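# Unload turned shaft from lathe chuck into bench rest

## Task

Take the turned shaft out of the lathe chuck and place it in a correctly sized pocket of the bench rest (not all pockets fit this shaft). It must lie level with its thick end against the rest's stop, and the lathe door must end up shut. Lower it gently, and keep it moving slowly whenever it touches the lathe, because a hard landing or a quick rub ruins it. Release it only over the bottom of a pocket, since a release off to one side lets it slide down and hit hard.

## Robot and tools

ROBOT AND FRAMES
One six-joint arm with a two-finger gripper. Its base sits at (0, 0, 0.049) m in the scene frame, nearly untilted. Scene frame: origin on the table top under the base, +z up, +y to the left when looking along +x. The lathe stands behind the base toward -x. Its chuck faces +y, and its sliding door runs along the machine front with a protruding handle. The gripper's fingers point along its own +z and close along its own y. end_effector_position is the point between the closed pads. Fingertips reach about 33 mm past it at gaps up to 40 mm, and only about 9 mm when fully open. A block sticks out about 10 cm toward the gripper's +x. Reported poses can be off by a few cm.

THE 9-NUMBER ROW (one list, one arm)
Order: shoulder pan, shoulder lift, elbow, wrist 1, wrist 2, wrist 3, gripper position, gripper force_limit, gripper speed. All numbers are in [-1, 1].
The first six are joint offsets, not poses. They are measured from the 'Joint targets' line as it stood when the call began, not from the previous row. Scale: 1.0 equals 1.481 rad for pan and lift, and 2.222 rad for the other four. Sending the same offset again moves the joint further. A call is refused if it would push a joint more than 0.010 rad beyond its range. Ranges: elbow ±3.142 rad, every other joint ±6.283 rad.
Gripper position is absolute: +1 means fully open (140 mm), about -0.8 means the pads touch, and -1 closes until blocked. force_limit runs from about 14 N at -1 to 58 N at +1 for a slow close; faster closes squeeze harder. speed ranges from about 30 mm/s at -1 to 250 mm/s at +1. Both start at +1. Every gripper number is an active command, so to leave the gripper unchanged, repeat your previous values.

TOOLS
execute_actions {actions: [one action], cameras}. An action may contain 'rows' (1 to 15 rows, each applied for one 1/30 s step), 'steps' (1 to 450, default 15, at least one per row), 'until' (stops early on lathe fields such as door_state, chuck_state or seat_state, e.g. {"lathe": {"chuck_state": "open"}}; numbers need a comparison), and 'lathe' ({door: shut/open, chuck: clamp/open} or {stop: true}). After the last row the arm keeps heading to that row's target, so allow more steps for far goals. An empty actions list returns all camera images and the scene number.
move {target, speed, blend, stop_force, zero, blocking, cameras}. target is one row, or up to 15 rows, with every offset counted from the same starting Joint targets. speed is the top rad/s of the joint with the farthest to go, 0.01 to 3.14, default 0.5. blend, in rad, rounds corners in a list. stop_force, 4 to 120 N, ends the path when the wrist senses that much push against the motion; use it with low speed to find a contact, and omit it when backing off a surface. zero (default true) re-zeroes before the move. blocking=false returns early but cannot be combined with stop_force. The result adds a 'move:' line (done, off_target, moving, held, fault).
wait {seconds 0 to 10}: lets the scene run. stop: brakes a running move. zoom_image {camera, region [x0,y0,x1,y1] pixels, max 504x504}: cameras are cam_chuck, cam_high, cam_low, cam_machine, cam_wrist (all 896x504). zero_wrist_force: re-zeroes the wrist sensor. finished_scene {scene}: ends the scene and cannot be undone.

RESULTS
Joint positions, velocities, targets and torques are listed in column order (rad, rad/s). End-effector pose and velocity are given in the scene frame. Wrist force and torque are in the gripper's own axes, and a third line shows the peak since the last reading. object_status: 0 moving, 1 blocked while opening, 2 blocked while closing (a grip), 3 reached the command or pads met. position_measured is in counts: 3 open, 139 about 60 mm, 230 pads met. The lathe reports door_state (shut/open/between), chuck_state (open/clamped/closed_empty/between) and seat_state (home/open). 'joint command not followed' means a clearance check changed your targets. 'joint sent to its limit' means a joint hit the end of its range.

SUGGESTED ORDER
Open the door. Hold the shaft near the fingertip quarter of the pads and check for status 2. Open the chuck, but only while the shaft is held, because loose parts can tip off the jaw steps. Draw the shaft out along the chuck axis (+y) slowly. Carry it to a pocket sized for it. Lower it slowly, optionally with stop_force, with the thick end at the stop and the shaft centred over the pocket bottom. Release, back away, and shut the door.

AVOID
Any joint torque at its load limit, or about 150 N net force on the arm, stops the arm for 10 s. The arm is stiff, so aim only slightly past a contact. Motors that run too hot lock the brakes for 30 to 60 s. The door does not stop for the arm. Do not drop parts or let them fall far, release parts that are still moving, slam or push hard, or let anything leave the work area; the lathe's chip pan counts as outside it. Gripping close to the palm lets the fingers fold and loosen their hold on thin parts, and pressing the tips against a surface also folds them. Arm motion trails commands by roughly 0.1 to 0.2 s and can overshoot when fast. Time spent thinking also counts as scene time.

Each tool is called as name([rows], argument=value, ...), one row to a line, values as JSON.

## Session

execute_actions(actions=[])

zoom_image(camera="cam_wrist", region=[250, 60, 650, 460])

zoom_image(camera="cam_low", region=[380, 180, 560, 280])

zoom_image(camera="cam_chuck", region=[280, 60, 640, 400])

zoom_image(camera="cam_high", region=[290, 210, 470, 370])

Scene clock: 0.00 s.
end_effector_position=(+0.4154, +0.0302, +0.4025) position_measured=3 object_status=3 end_effector_quat_wxyz=(+0.001, -0.059, +0.998, -0.003)
Joint positions: [-0.369 -2.106 2.13 -1.595 -1.571 -0.482]
Joint velocities: within noise
Joint torques (N m): no reading
Wrist force (N): no reading
Wrist torque (N m): no reading
Wrist force, peak (N): no reading
Joint targets: [-0.369 -2.106 2.130 -1.595 -1.571 -0.482]
Tool commands: gripper/position=+1.0 gripper/force_limit=+1.0 gripper/speed=+1.0
lathe: door_state=shut chuck_state=clamped seat_state=home

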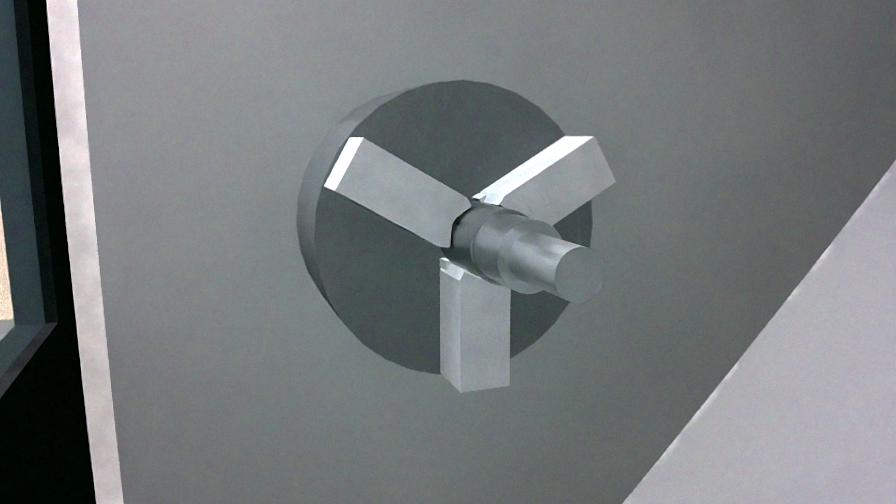

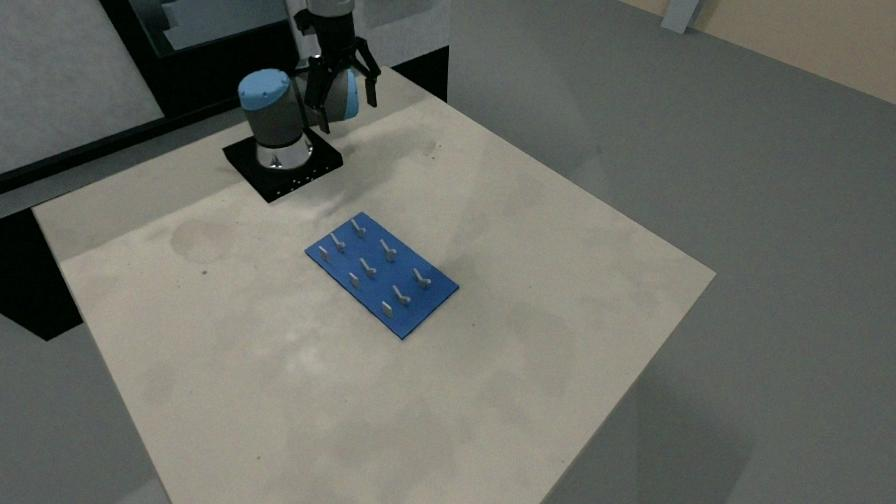

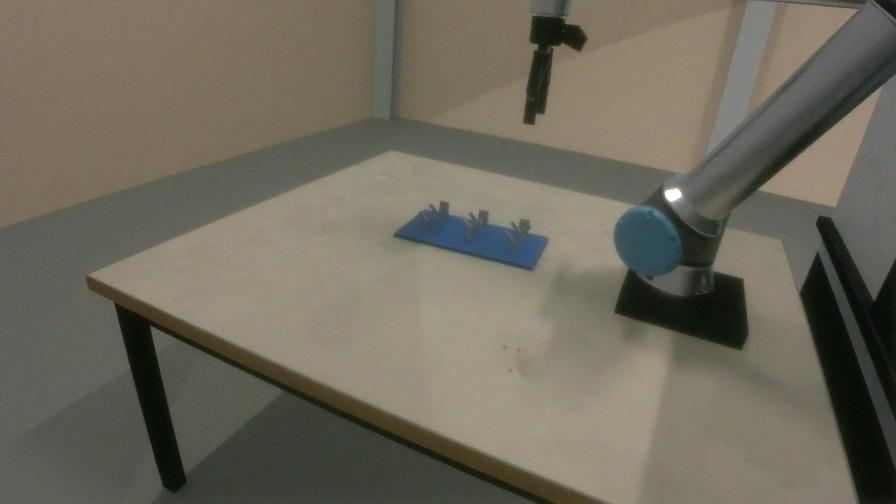

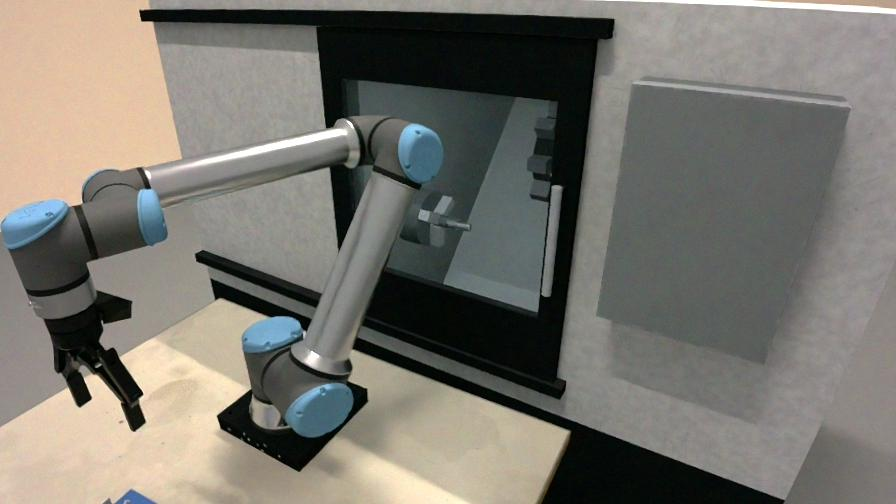

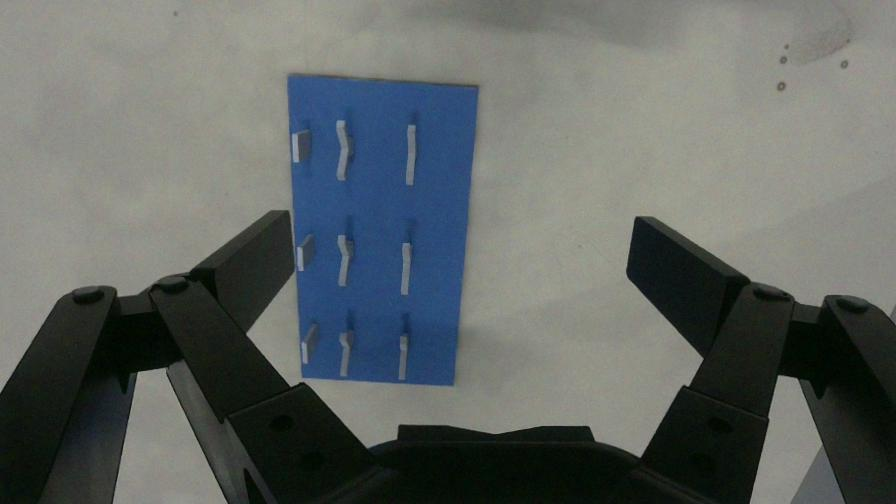

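Scaled by 1.260 from the camera's 896x504 image, which has a finer 1280x720 frame.

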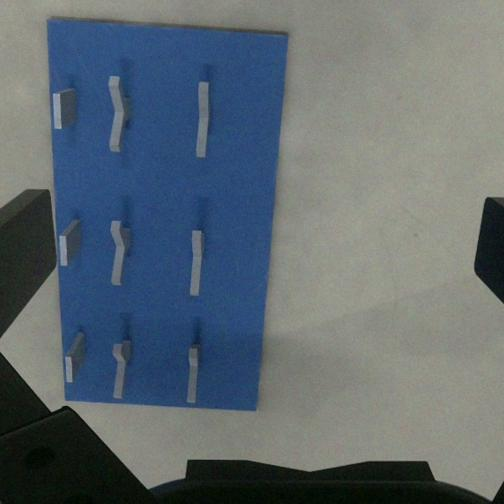

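Scaled by 2.800 from the camera's 896x504 image, which has a finer 1280x720 frame.

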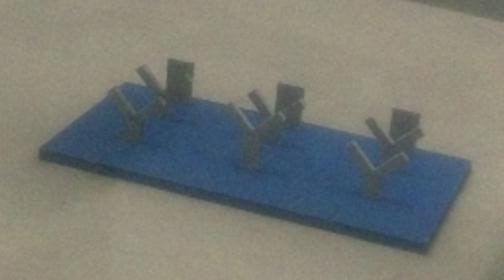

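Scaled by 1.400 from the camera's 896x504 image, which has a finer 1280x720 frame.

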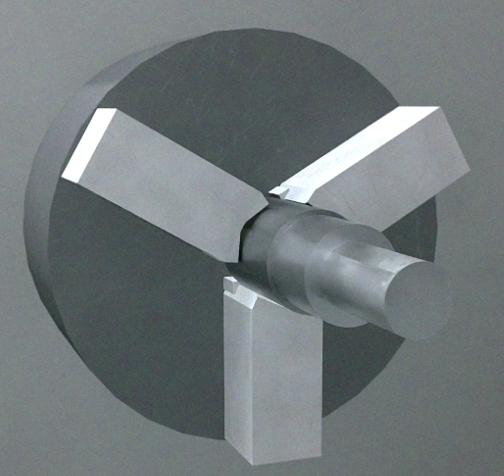

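Scaled by 2.800 from the camera's 896x504 image, which has a finer 1280x720 frame.

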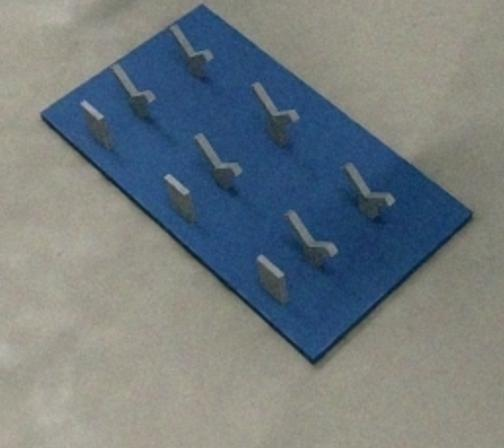

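move(target=[0.0810, 0.8123, -0.4325, 0.2835, -0.0864, 0.2169, 1, 1, 1], speed=0.8, cameras=["cam_wrist"])

execute_actions([
  {"lathe": {"door": "open"}, "steps": 1},
], cameras=["cam_wrist"])

zoom_image(camera="cam_wrist", region=[300, 60, 620, 420])

Scene clock: 16.03 s.
end_effector_position=(+0.7559, -0.0738, +0.2547) position_measured=3 object_status=3 end_effector_quat_wxyz=(-0.427, +0.070, +0.901, -0.038)
Joint positions: [-0.249 -0.903 1.169 -0.965 -1.763 0]
Joint torques (N m): [-10.22 -85.83 -51.78 -1.84 2.98 -0.75]
Wrist force (N): [-1.6 0.6 -0.3]
Wrist torque (N m): [-0.10 0.31 0.64]
Wrist force, peak (N): [-6.9 1.4 0.4]
Joint targets: [-0.249 -0.903 1.169 -0.965 -1.763 0.000]
lathe: door_state=shut chuck_state=clamped seat_state=home
move: done
Images, in order (width x height): cam_wrist 896x504.

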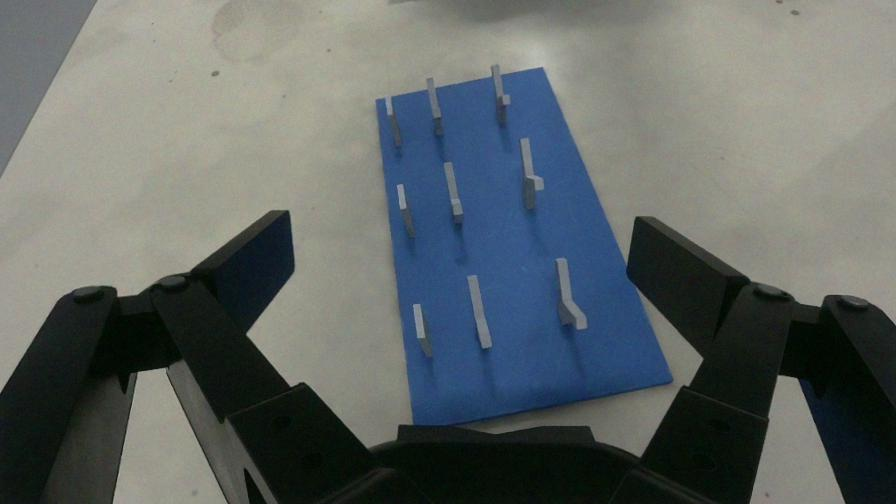

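Scene clock: 16.27 s.
end_effector_position=(+0.7559, -0.0738, +0.2546) position_measured=3 object_status=3 end_effector_quat_wxyz=(-0.427, +0.070, +0.901, -0.038)
Joint positions: [-0.249 -0.903 1.169 -0.965 -1.763 0]
Joint torques (N m): [-12.64 -85.29 -53.69 -1.17 3.34 0.44]
Wrist force (N): [-1.3 0.7 -0.5]
Wrist torque (N m): [-0.07 0.25 0.64]
Wrist force, peak (N): [-1.5 0.8 -0.3]
Joint targets: [-0.249 -0.903 1.169 -0.965 -1.763 0.000]
Tool commands: gripper/position=+1.0 gripper/force_limit=+1.0 gripper/speed=+1.0
lathe: door_state=between chuck_state=clamped seat_state=home
Images, in order (width x height): cam_wrist 896x504.

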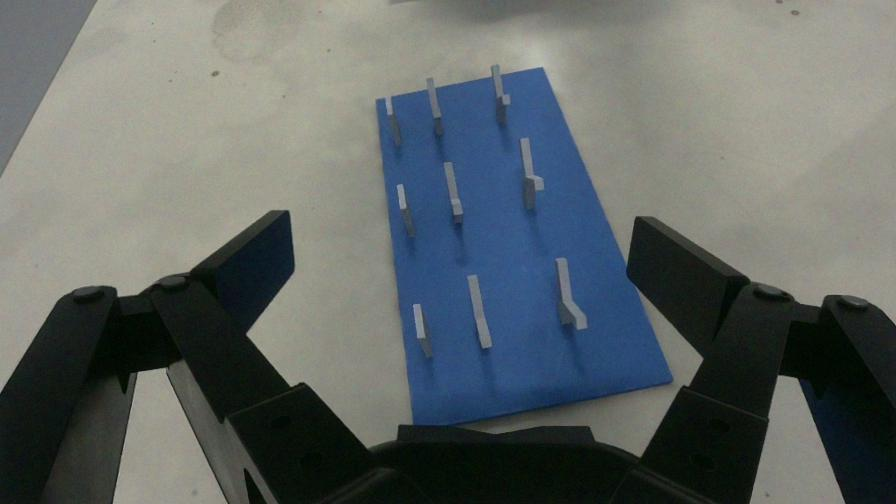

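Scaled by 1.400 from the camera's 896x504 image, which has a finer 1280x720 frame.

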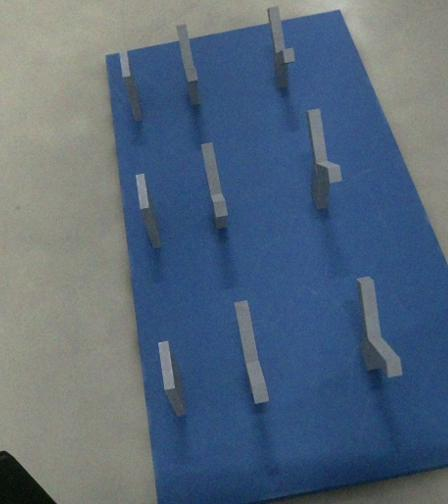

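move(target=[0.0293, 0.4026, -0.2480, 0.2942, -0.0060, 0, 1, 1, 1], speed=0.6, cameras=["cam_wrist"])

zoom_image(camera="cam_wrist", region=[340, 170, 600, 400])

Scene clock: 32.43 s.
end_effector_position=(+0.7997, -0.0544, +0.1206) position_measured=3 object_status=3 end_effector_quat_wxyz=(+0.707, +0.000, -0.708, +0.004)
Joint positions: [-0.206 -0.307 0.618 -0.312 -1.776 0]
Joint torques (N m): [-11.88 -109.78 -46.08 5.22 0.53 0.99]
Wrist force (N): [-0.7 0.2 0.1]
Wrist torque (N m): [-0.39 0.27 0.60]
Wrist force, peak (N): [-4.2 0.6 0.1]
Joint targets: [-0.206 -0.306 0.618 -0.311 -1.776 0.000]
lathe: door_state=open chuck_state=clamped seat_state=home
move: done
Images, in order (width x height): cam_wrist 896x504.

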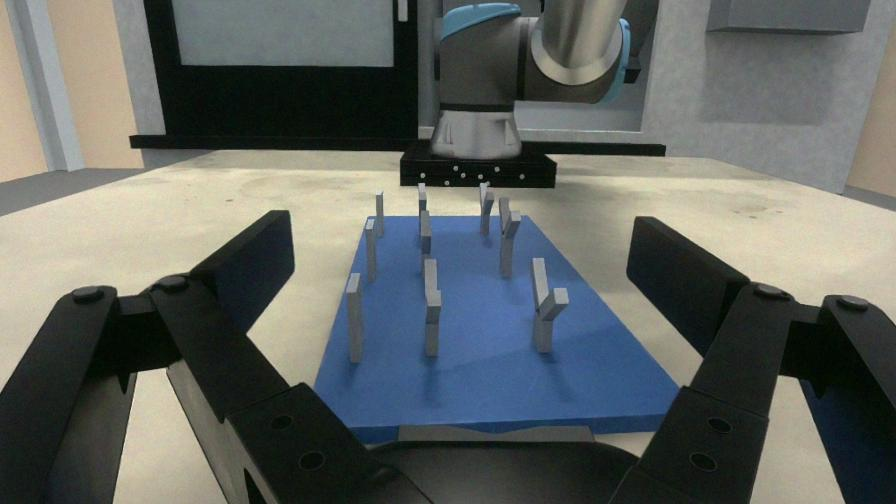

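Scaled by 1.938 from the camera's 896x504 image, which has a finer 1280x720 frame.

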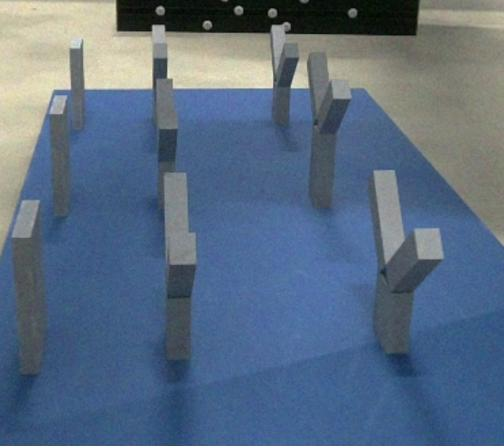

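move(target=[0.6111, -0.9750, 0.6175, -0.6751, 0.0927, -0.45, 0.1, -1, 0], speed=0.8)

move(target=[0.9791, -0.3869, 0.1951, 0.0628, 0, -0.45, 0.1, -1, 0], speed=0.8)

move(target=[0.3163, 0.3994, -0.0674, -0.5201, 0.1625, 0.0188, 0.1, -1, 0], speed=0.5, cameras=["cam_wrist", "cam_machine"])

zoom_image(camera="cam_wrist", region=[300, 50, 620, 400])

Scene clock: 109.77 s.
end_effector_position=(+0.3172, +0.5013, +0.3540) position_measured=117 object_status=3 end_effector_quat_wxyz=(+0.001, +0.753, -0.658, +0.002)
Joint positions: [0.699 -1.75 1.99 -1.811 -1.57 -1]
Joint torques (N m): [5.39 -37.73 -43.76 -6.21 -3.04 -1.26]
Wrist force (N): [-0.3 0.7 -0.2]
Wrist torque (N m): [0.13 -0.02 0.03]
Wrist force, peak (N): [-4.4 -6.9 0.0]
Joint targets: [0.699 -1.751 1.990 -1.811 -1.570 -1.000]
lathe: door_state=open chuck_state=clamped seat_state=home
move: done

Scene clock: 112.13 s.
end_effector_position=(-0.2948, +0.1300, +0.2778) position_measured=117 object_status=3 end_effector_quat_wxyz=(+0.002, +0.874, +0.486, -0.001)
Joint positions: [2.15 -2.324 2.424 -1.672 -1.57 -1.999]
Joint torques (N m): [8.26 3.65 -56.2 -7.53 2.12 -1.37]
Wrist force (N): [0.7 0.2 -0.4]
Wrist torque (N m): [0.08 -0.24 -0.05]
Wrist force, peak (N): [2.1 -5.6 0.1]
Joint targets: [2.150 -2.324 2.424 -1.672 -1.570 -2.000]
lathe: door_state=open chuck_state=clamped seat_state=home
move: done

Scene clock: 114.93 s.
end_effector_position=(-0.7466, +0.0869, +0.3758) position_measured=117 object_status=3 end_effector_quat_wxyz=(-0.268, +0.652, +0.655, -0.273)
Joint positions: [2.618 -1.732 2.274 -2.827 -1.209 -1.958]
Joint torques (N m): [1.78 -22.08 -38.72 -5.86 -1.8 -1.31]
Wrist force (N): [0.3 1.0 -0.9]
Wrist torque (N m): [0.17 -0.04 0.10]
Wrist force, peak (N): [1.2 2.3 0.3]
Joint targets: [2.618 -1.732 2.274 -2.828 -1.209 -1.958]
lathe: door_state=open chuck_state=clamped seat_state=home
move: done
Images, in order (width x height): cam_machine 896x504, cam_wrist 896x504.

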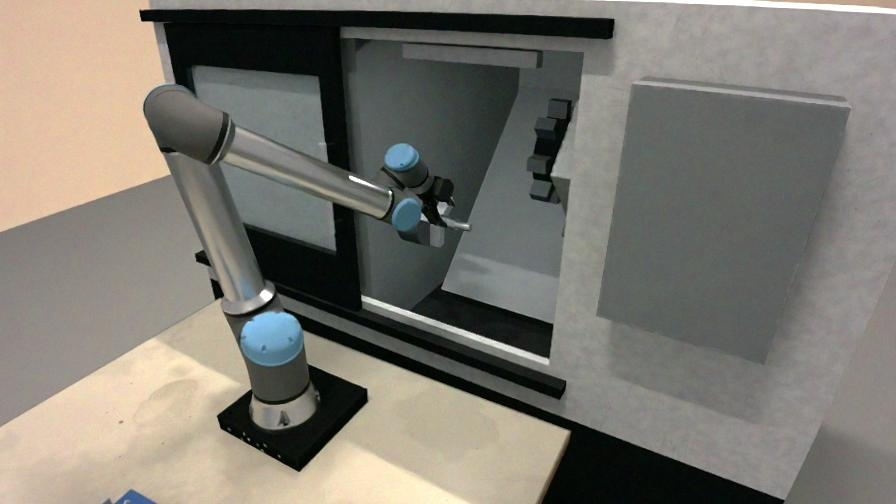

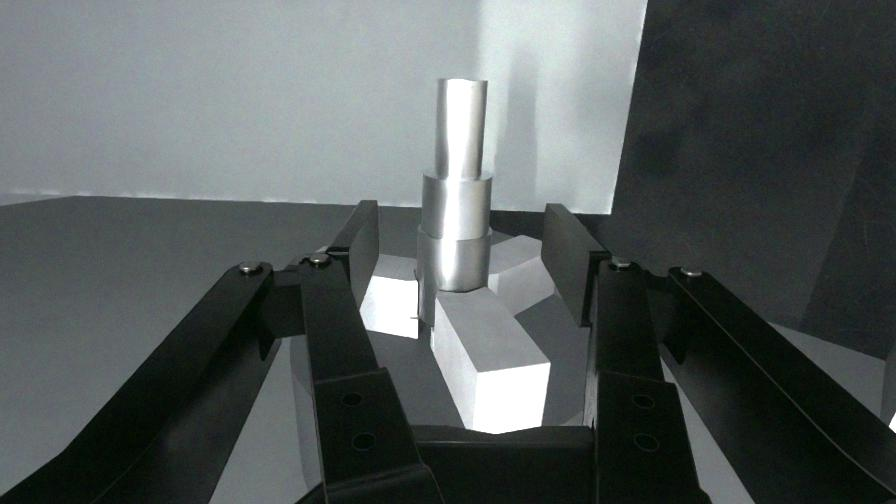

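Scaled by 1.440 from the camera's 896x504 image, which has a finer 1280x720 frame.

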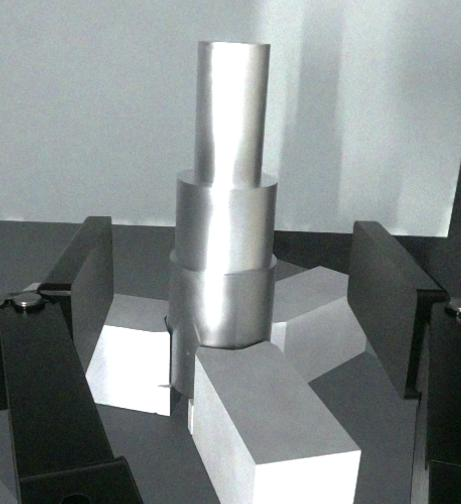

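move(target=[0.0296, 0.0800, -0.0074, -0.0513, -0.0130, 0.0244, 0.1, -1, 0], speed=0.12, stop_force=10, cameras=["cam_wrist", "cam_chuck"])

zoom_image(camera="cam_wrist", region=[300, 50, 620, 400])

zoom_image(camera="cam_chuck", region=[380, 140, 620, 340])

Scene clock: 195.50 s.
end_effector_position=(-0.7843, +0.0820, +0.3359) position_measured=117 object_status=3 end_effector_quat_wxyz=(-0.265, +0.658, +0.648, -0.276)
Joint positions: [2.662 -1.614 2.257 -2.942 -1.238 -1.904]
Joint torques (N m): [-11.95 -40.62 -37.39 -1.23 4.51 -2.82]
Wrist force (N): [0.2 1.0 -0.7]
Wrist torque (N m): [0.22 -0.06 0.15]
Wrist force, peak (N): [-0.1 1.6 -2.0]
Joint targets: [2.662 -1.614 2.257 -2.942 -1.238 -1.904]
lathe: door_state=open chuck_state=clamped seat_state=home
move: done
Images, in order (width x height): cam_chuck 896x504, cam_wrist 896x504.

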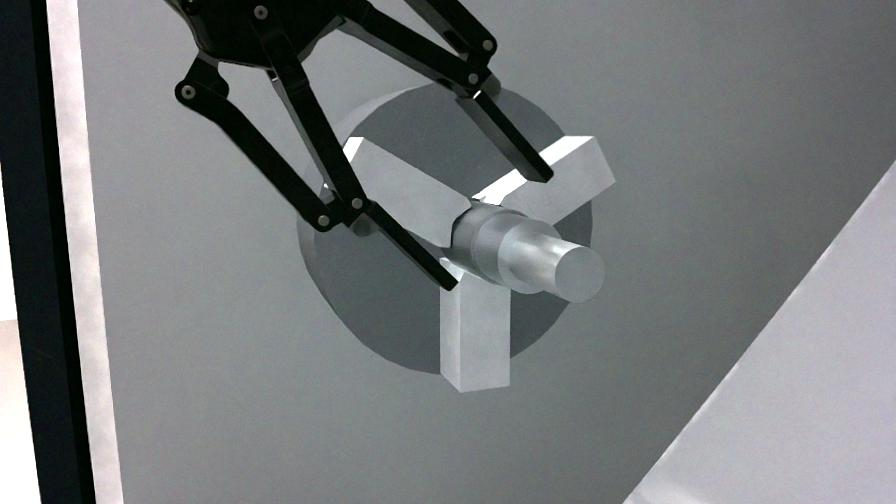

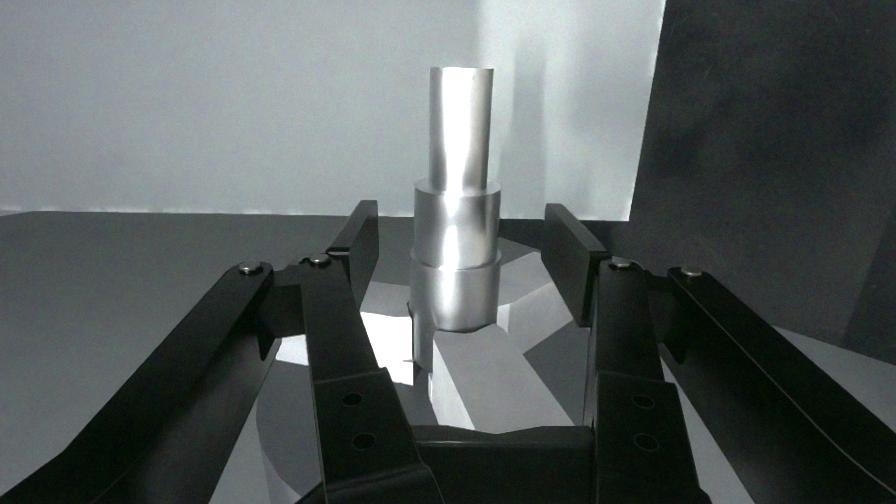

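Scaled by 1.440 from the camera's 896x504 image, which has a finer 1280x720 frame.

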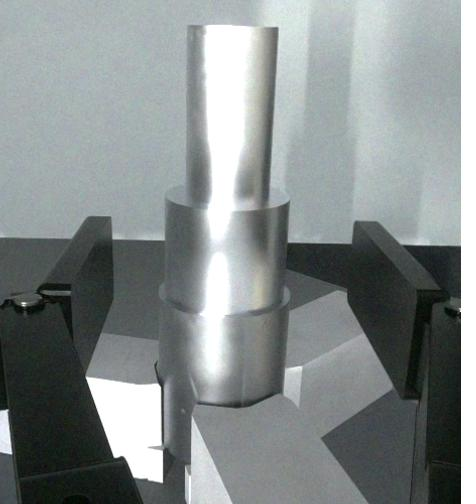

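Scaled by 2.100 from the camera's 896x504 image, which has a finer 1280x720 frame.

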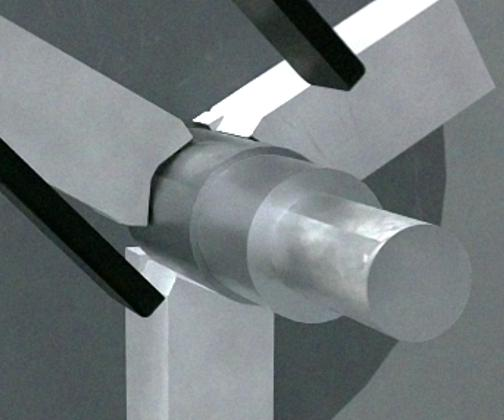

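move(target=[0.0103, 0.0367, -0.0059, -0.0203, -0.0046, 0.0055, 0.1, -1, 0], speed=0.05, stop_force=10)

execute_actions([
  {"rows": [[0,0,0,0,0,0,-0.16,-1,-1]], "steps": 35},
], cameras=["cam_wrist", "cam_chuck"])

zoom_image(camera="cam_wrist", region=[300, 50, 620, 400])

zoom_image(camera="cam_chuck", region=[380, 140, 620, 340])

Scene clock: 221.60 s.
end_effector_position=(-0.8020, +0.0819, +0.3181) position_measured=117 object_status=3 end_effector_quat_wxyz=(-0.265, +0.658, +0.648, -0.276)
Joint positions: [2.677 -1.559 2.244 -2.987 -1.248 -1.891]
Joint torques (N m): [-9.28 -46.63 -36.63 -0.78 4.76 -1.61]
Wrist force (N): [0.2 0.8 -0.7]
Wrist torque (N m): [0.16 -0.07 0.07]
Wrist force, peak (N): [0.6 1.6 -1.0]
Joint targets: [2.677 -1.559 2.244 -2.987 -1.248 -1.891]
lathe: door_state=open chuck_state=clamped seat_state=home
move: done

Scene clock: 222.97 s.
end_effector_position=(-0.8020, +0.0818, +0.3181) position_measured=149 object_status=3 end_effector_quat_wxyz=(-0.265, +0.658, +0.648, -0.276)
Joint positions: [2.677 -1.559 2.244 -2.987 -1.248 -1.891]
Joint torques (N m): [-8.12 -49.7 -36.36 -1.18 4.65 -1.65]
Wrist force (N): [0.2 1.1 -0.5]
Wrist torque (N m): [0.23 -0.08 0.07]
Wrist force, peak (N): [0.1 1.5 -0.6]
Joint targets: [2.677 -1.559 2.244 -2.987 -1.248 -1.891]
lathe: door_state=open chuck_state=clamped seat_state=home
Images, in order (width x height): cam_chuck 896x504, cam_wrist 896x504.

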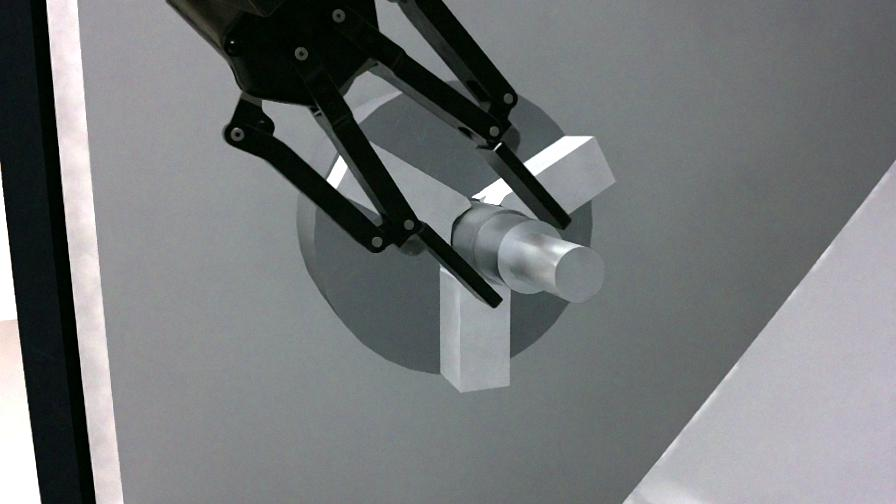

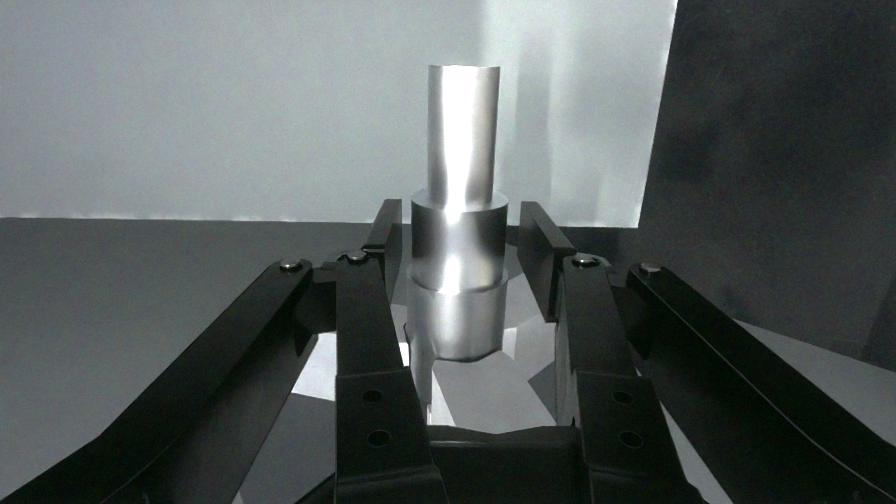

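Scaled by 1.440 from the camera's 896x504 image, which has a finer 1280x720 frame.

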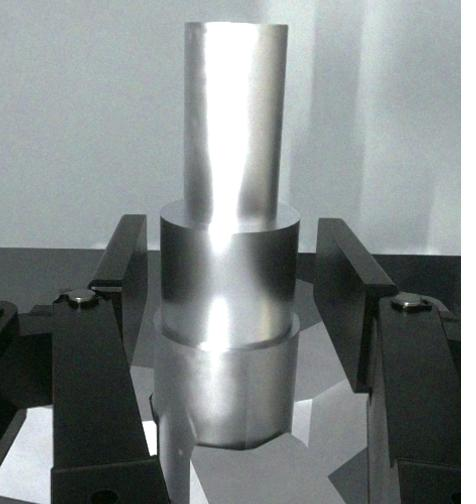

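Scaled by 2.100 from the camera's 896x504 image, which has a finer 1280x720 frame.

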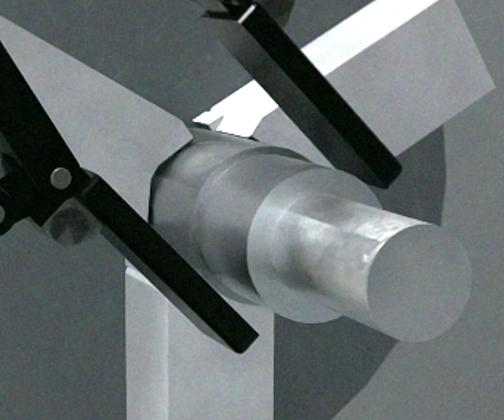

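move(target=[0.0006, 0.0022, -0.00035, -0.0012, -0.0003, 0.0003, -0.16, -1, -1], speed=0.03, stop_force=10)

execute_actions([
  {"rows": [[0,0,0,0,0,0,-1,-1,-1]], "steps": 45},
])

execute_actions([
  {"rows": [[0,0,0,0,0,0,-0.98,1,-1]], "steps": 45},
], cameras=["cam_wrist", "cam_chuck"])

zoom_image(camera="cam_wrist", region=[300, 50, 620, 400])

Scene clock: 244.40 s.
end_effector_position=(-0.8030, +0.0818, +0.3170) position_measured=149 object_status=3 end_effector_quat_wxyz=(-0.265, +0.658, +0.648, -0.276)
Joint positions: [2.678 -1.556 2.243 -2.989 -1.249 -1.891]
Joint torques (N m): [9.31 -44.66 -50.6 -5.52 -1.69 1.18]
Wrist force (N): [0.1 0.9 -0.7]
Wrist torque (N m): [0.18 -0.06 0.07]
Wrist force, peak (N): [0.2 1.4 -0.8]
Joint targets: [2.678 -1.556 2.243 -2.989 -1.249 -1.891]
lathe: door_state=open chuck_state=clamped seat_state=home
move: done

Scene clock: 246.10 s.
end_effector_position=(-0.8030, +0.0818, +0.3170) position_measured=167 object_status=2 end_effector_quat_wxyz=(-0.265, +0.658, +0.648, -0.276)
Joint positions: [2.678 -1.556 2.243 -2.989 -1.249 -1.891]
Joint torques (N m): [-1.56 -34.72 -7.52 7.58 -0.57 -0.49]
Wrist force (N): [0.5 -31.8 12.6]
Wrist torque (N m): [0.74 -0.07 0.15]
Wrist force, peak (N): [0.6 -32.1 12.9]
Joint targets: [2.678 -1.556 2.243 -2.989 -1.249 -1.891]
lathe: door_state=open chuck_state=clamped seat_state=home

Scene clock: 247.80 s.
end_effector_position=(-0.8030, +0.0818, +0.3170) position_measured=171 object_status=2 end_effector_quat_wxyz=(-0.265, +0.658, +0.648, -0.276)
Joint positions: [2.678 -1.556 2.243 -2.989 -1.249 -1.891]
Joint torques (N m): [-10.91 -17.86 -7.03 8.36 0.54 -1.2]
Wrist force (N): [0.0 -31.2 -11.9]
Wrist torque (N m): [0.58 -0.02 0.29]
Wrist force, peak (N): [1.0 -38.6 13.2]
Joint targets: [2.678 -1.556 2.243 -2.989 -1.249 -1.891]
lathe: door_state=open chuck_state=clamped seat_state=home
Images, in order (width x height): cam_chuck 896x504, cam_wrist 896x504.

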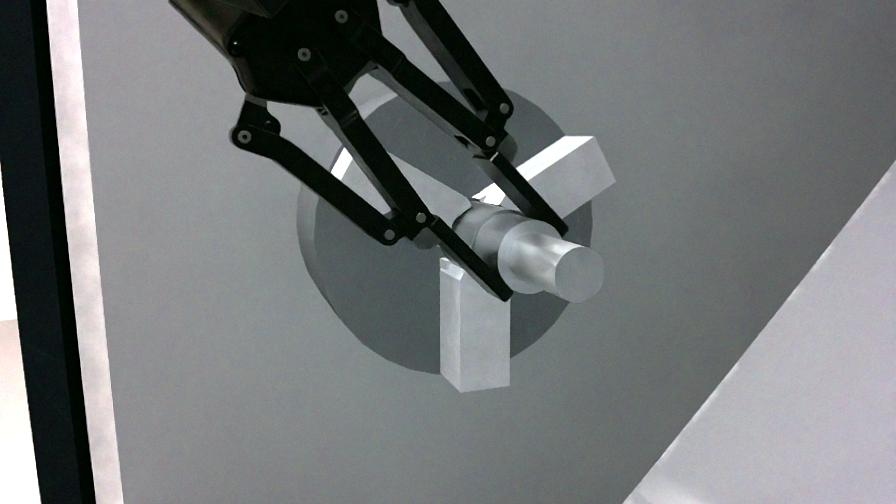

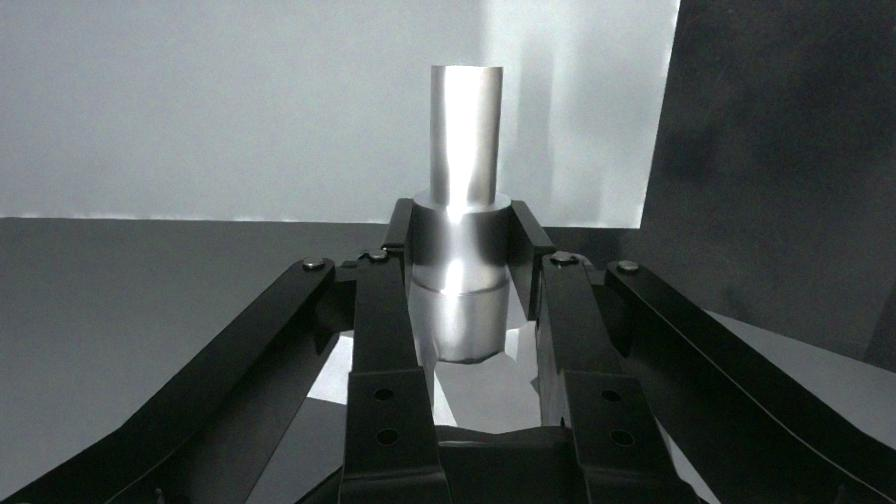

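Scaled by 1.440 from the camera's 896x504 image, which has a finer 1280x720 frame.

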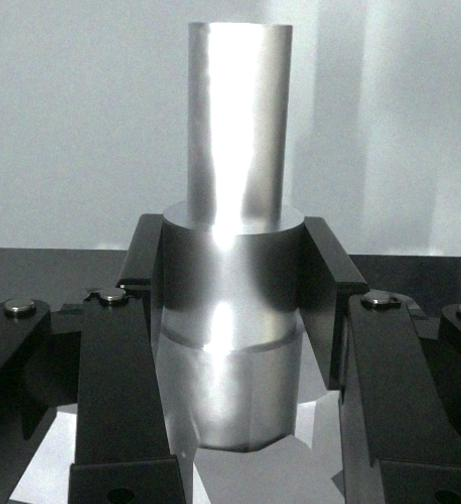

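move(target=[0.00016, 0.00007, -0.00033, 0.00026, -0.00007, 0.00008, -0.98, 1, -1], speed=0.02)

Scene clock: 276.53 s.
end_effector_position=(-0.8032, +0.0818, +0.3172) position_measured=171 object_status=2 end_effector_quat_wxyz=(-0.265, +0.658, +0.648, -0.276)
Joint positions: [2.679 -1.556 2.243 -2.989 -1.249 -1.891]
Joint torques (N m): [8.3 -9.66 -29.86 6.64 -4.75 1.23]
Wrist force (N): [-1.3 -17.5 -31.5]
Wrist torque (N m): [0.34 -0.12 0.26]
Wrist force, peak (N): [-1.0 -18.8 -30.9]
Joint targets: [2.679 -1.556 2.243 -2.989 -1.249 -1.891]
lathe: door_state=open chuck_state=clamped seat_state=home
move: done

move(target=[0.00009, -0.00018, -0.00029, 0.00039, -0.00005, 0.00005, -0.98, 1, -1], speed=0.02)

Scene clock: 284.20 s.
end_effector_position=(-0.8034, +0.0818, +0.3176) position_measured=171 object_status=2 end_effector_quat_wxyz=(-0.265, +0.658, +0.648, -0.276)
Joint positions: [2.679 -1.556 2.242 -2.988 -1.249 -1.89]
Joint torques (N m): [9.14 -30.17 -38.04 3.4 -3.06 1.44]
Wrist force (N): [-1.1 -8.0 -29.4]
Wrist torque (N m): [0.16 -0.05 0.24]
Wrist force, peak (N): [-1.5 -9.1 -41.7]
Joint targets: [2.679 -1.556 2.242 -2.988 -1.249 -1.890]
lathe: door_state=open chuck_state=clamped seat_state=home
move: done

move(target=[-0.00003, -0.00026, -0.00003, 0.00021, 0.00001, -0.00001, -0.98, 1, -1], speed=0.02)

Scene clock: 294.50 s.
end_effector_position=(-0.8034, +0.0818, +0.3179) position_measured=171 object_status=2 end_effector_quat_wxyz=(-0.265, +0.658, +0.648, -0.276)
Joint positions: [2.679 -1.557 2.242 -2.987 -1.249 -1.89]
Joint torques (N m): [-3.31 -47.73 -36.53 2.63 2.29 -0.85]
Wrist force (N): [3.2 -15.6 10.0]
Wrist torque (N m): [0.38 -0.04 0.22]
Wrist force, peak (N): [-0.4 -8.4 -29.0]
Joint targets: [2.679 -1.557 2.242 -2.987 -1.249 -1.890]
lathe: door_state=open chuck_state=clamped seat_state=home
move: done

move(target=[0.0001, 0.00005, -0.00021, 0.00016, -0.00004, 0.00005, -0.98, 1, -1], speed=0.02)

execute_actions([
  {"lathe": {"chuck": "open"}, "steps": 120, "until": {"lathe": {"chuck_state": "open"}}},
])

Scene clock: 301.47 s.
end_effector_position=(-0.8035, +0.0818, +0.3181) position_measured=171 object_status=2 end_effector_quat_wxyz=(-0.265, +0.658, +0.648, -0.276)
Joint positions: [2.679 -1.557 2.242 -2.987 -1.249 -1.89]
Joint torques (N m): [10.51 -32.35 -44.1 -0.09 -2.98 1.99]
Wrist force (N): [2.1 -7.0 5.0]
Wrist torque (N m): [0.28 -0.05 0.21]
Wrist force, peak (N): [3.5 -16.1 13.8]
Joint targets: [2.679 -1.556 2.242 -2.987 -1.249 -1.890]
lathe: door_state=open chuck_state=clamped seat_state=home
move: done

Scene clock: 302.23 s.
end_effector_position=(-0.8035, +0.0818, +0.3180) position_measured=171 object_status=2 end_effector_quat_wxyz=(-0.265, +0.658, +0.648, -0.276)
Joint positions: [2.679 -1.556 2.242 -2.987 -1.249 -1.89]
Joint torques (N m): [10.19 -38.06 -48.96 -8.33 0.6 1.27]
Wrist force (N): [3.2 3.4 3.2]
Wrist torque (N m): [-0.02 -0.21 0.05]
Wrist force, peak (N): [2.0 -6.8 4.8]
Joint targets: [2.679 -1.556 2.242 -2.987 -1.249 -1.890]
Tool commands: gripper/position=-0.98 gripper/force_limit=+1.0 gripper/speed=-1.0
lathe: door_state=open chuck_state=open seat_state=home

move([
  [-0.02754, 0.00326, -0.0031, 0.0057, 0.01218, -0.0145, -0.98, 1, -1],
  [-0.05942, 0.00849, -0.00789, 0.01311, 0.02608, -0.03169, -0.98, 1, -1],
  [-0.09503, 0.01643, -0.01501, 0.02255, 0.0413, -0.0515, -0.98, 1, -1],
], speed=[0.01, 0.02, 0.04], blend=0.003, stop_force=12, cameras=["cam_wrist", "cam_chuck"])

zoom_image(camera="cam_wrist", region=[300, 50, 620, 430])

Scene clock: 363.80 s.
end_effector_position=(-0.8041, +0.1719, +0.3175) position_measured=171 object_status=2 end_effector_quat_wxyz=(-0.265, +0.658, +0.648, -0.275)
Joint positions: [2.538 -1.532 2.208 -2.937 -1.158 -2.005]
Joint torques (N m): [7.57 -51.52 -41.65 -9.66 -1.3 2.08]
Wrist force (N): [1.4 3.8 3.7]
Wrist torque (N m): [-0.04 -0.25 0.16]
Wrist force, peak (N): [4.0 4.1 3.4]
Joint targets: [2.538 -1.532 2.208 -2.937 -1.158 -2.005]
lathe: door_state=open chuck_state=open seat_state=open
move: done
Images, in order (width x height): cam_chuck 896x504, cam_wrist 896x504.

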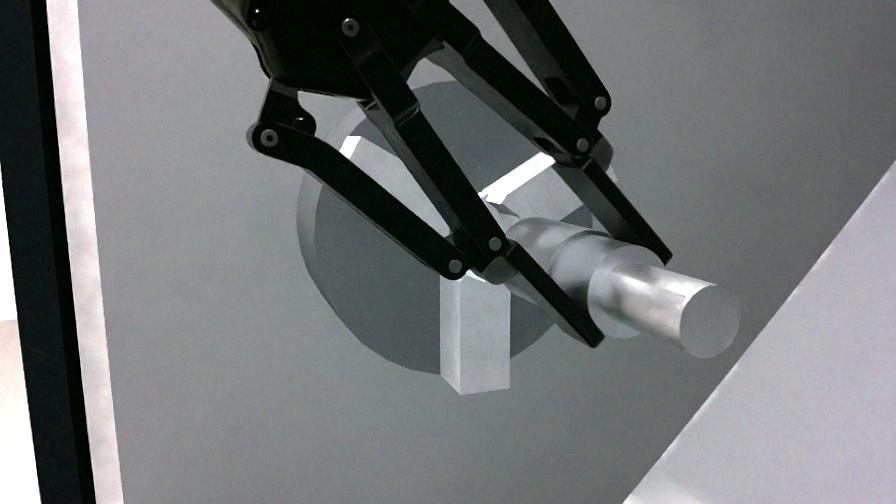

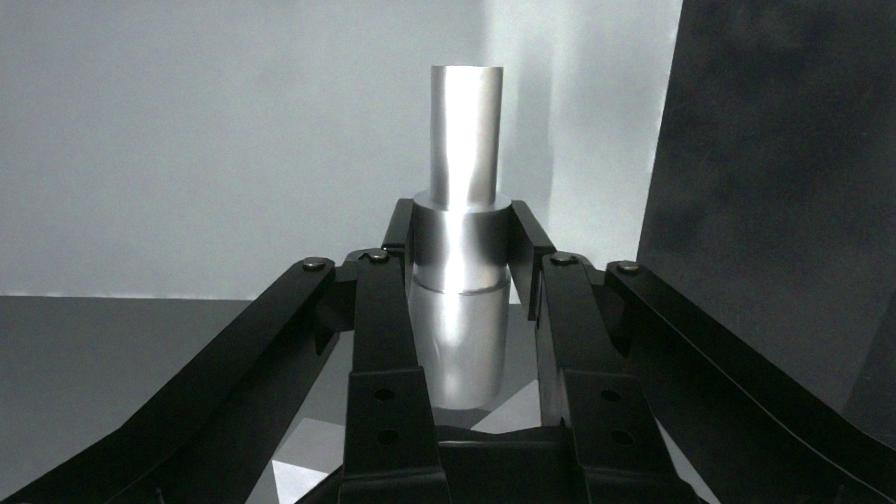

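Scaled by 1.326 from the camera's 896x504 image, which has a finer 1280x720 frame.

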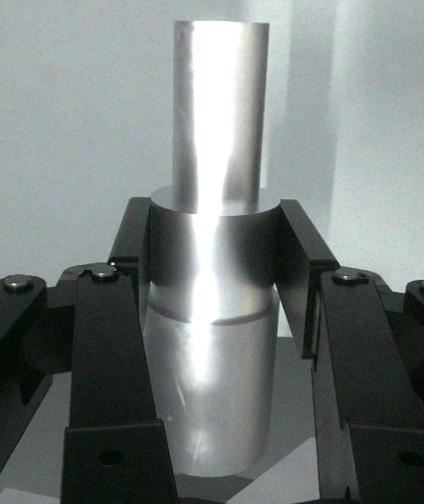

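move([
  [-0.0567, -0.1910, 0.1171, 0.0248, 0.0237, -0.0414, -0.98, 1, -1],
  [-0.2620, -0.5341, 0.0970, 0.5696, -0.1858, 0.0023, -0.98, 1, -1],
  [-0.9034, -0.3498, -0.0081, 0.5518, -0.1858, 0.4973, -0.98, 1, -1],
], speed=[0.3, 0.6, 0.7], blend=[0.04, 0.05, 0])

move(target=[-0.8103, 0.1350, -0.0180, -0.0720, 0, 0.6301, -0.98, 1, -1], speed=0.7)

execute_actions([
  {"lathe": {"door": "shut"}, "steps": 1},
])

Scene clock: 397.93 s.
end_effector_position=(-0.0196, +0.4405, +0.3504) position_measured=171 object_status=2 end_effector_quat_wxyz=(+0.002, +0.869, -0.495, +0.002)
Joint positions: [1.2 -2.05 2.19 -1.711 -1.57 -0.9]
Joint torques (N m): [-7.15 -11.5 -49.57 -1.33 2.94 1.49]
Wrist force (N): [1.6 -0.5 5.8]
Wrist torque (N m): [-0.10 -0.36 0.14]
Wrist force, peak (N): [2.6 -5.6 5.3]
Joint targets: [1.200 -2.050 2.190 -1.711 -1.570 -0.900]
lathe: door_state=open chuck_state=open seat_state=open
move: done

Scene clock: 400.47 s.
end_effector_position=(+0.4955, +0.1786, +0.3087) position_measured=171 object_status=2 end_effector_quat_wxyz=(+0.001, +0.245, +0.970, -0.002)
Joint positions: [0 -1.85 2.15 -1.871 -1.57 0.5]
Joint torques (N m): [-8.99 -31.66 -50.92 -1.11 -0.29 1.41]
Wrist force (N): [0.6 -0.4 6.2]
Wrist torque (N m): [-0.06 -0.11 0.19]
Wrist force, peak (N): [-3.6 -3.7 6.6]
Joint targets: [0.000 -1.850 2.150 -1.871 -1.570 0.500]
lathe: door_state=open chuck_state=open seat_state=open
move: done

Scene clock: 400.70 s.
end_effector_position=(+0.4955, +0.1786, +0.3086) position_measured=171 object_status=2 end_effector_quat_wxyz=(+0.001, +0.245, +0.970, -0.002)
Joint positions: [0 -1.85 2.15 -1.871 -1.57 0.5]
Joint torques (N m): [-11 -32.47 -48.35 -1.04 -1.1 2.22]
Wrist force (N): [0.7 -0.4 6.3]
Wrist torque (N m): [-0.06 -0.12 0.16]
Wrist force, peak (N): [0.7 -0.4 6.3]
Joint targets: [0.000 -1.850 2.150 -1.871 -1.570 0.500]
Tool commands: gripper/position=-0.98 gripper/force_limit=+1.0 gripper/speed=-1.0
lathe: door_state=between chuck_state=open seat_state=open

move(target=[-0.2624, 0.1086, 0.0213, -0.0936, 0, 0.2890, -0.98, 1, -1], speed=0.5, cameras=["cam_wrist", "cam_high"])

zoom_image(camera="cam_wrist", region=[240, 0, 680, 440])

Scene clock: 409.40 s.
end_effector_position=(+0.5719, -0.0416, +0.2201) position_measured=171 object_status=2 end_effector_quat_wxyz=(+0.002, +0.691, +0.723, -0.001)
Joint positions: [-0.389 -1.689 2.198 -2.079 -1.57 1.142]
Joint torques (N m): [-8.03 -35.75 -57.81 -1.01 -0.54 0.36]
Wrist force (N): [1.2 -0.1 5.7]
Wrist torque (N m): [0.01 -0.20 0.13]
Wrist force, peak (N): [-2.7 0.2 7.2]
Joint targets: [-0.389 -1.689 2.198 -2.079 -1.570 1.142]
lathe: door_state=shut chuck_state=open seat_state=open
move: done
Images, in order (width x height): cam_high 896x504, cam_wrist 896x504.

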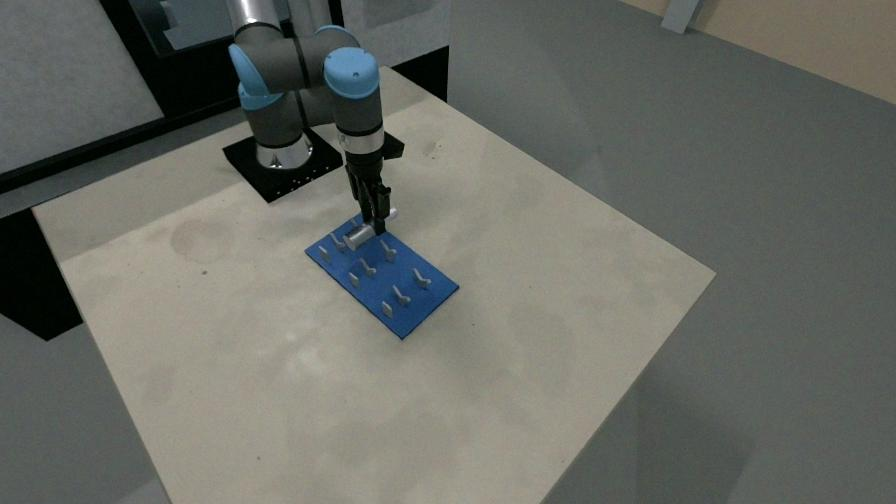

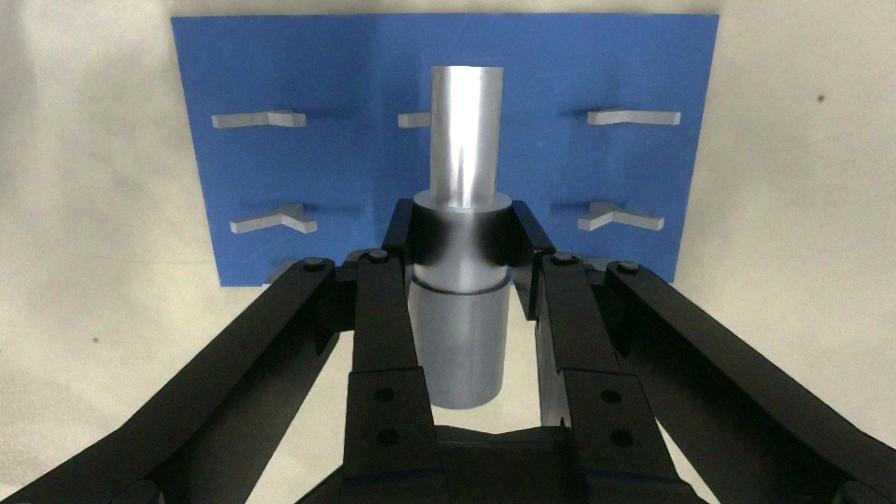

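Scaled by 1.145 from the camera's 896x504 image, which has a finer 1280x720 frame.

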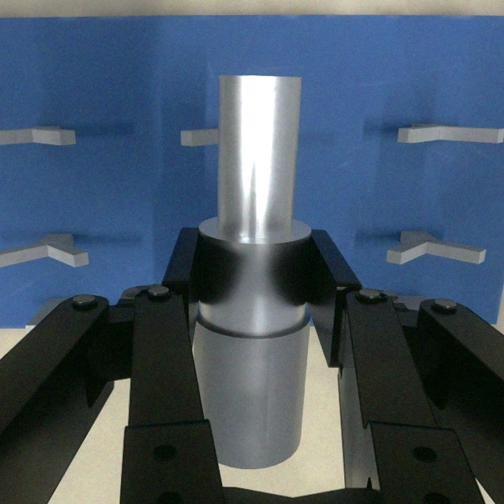

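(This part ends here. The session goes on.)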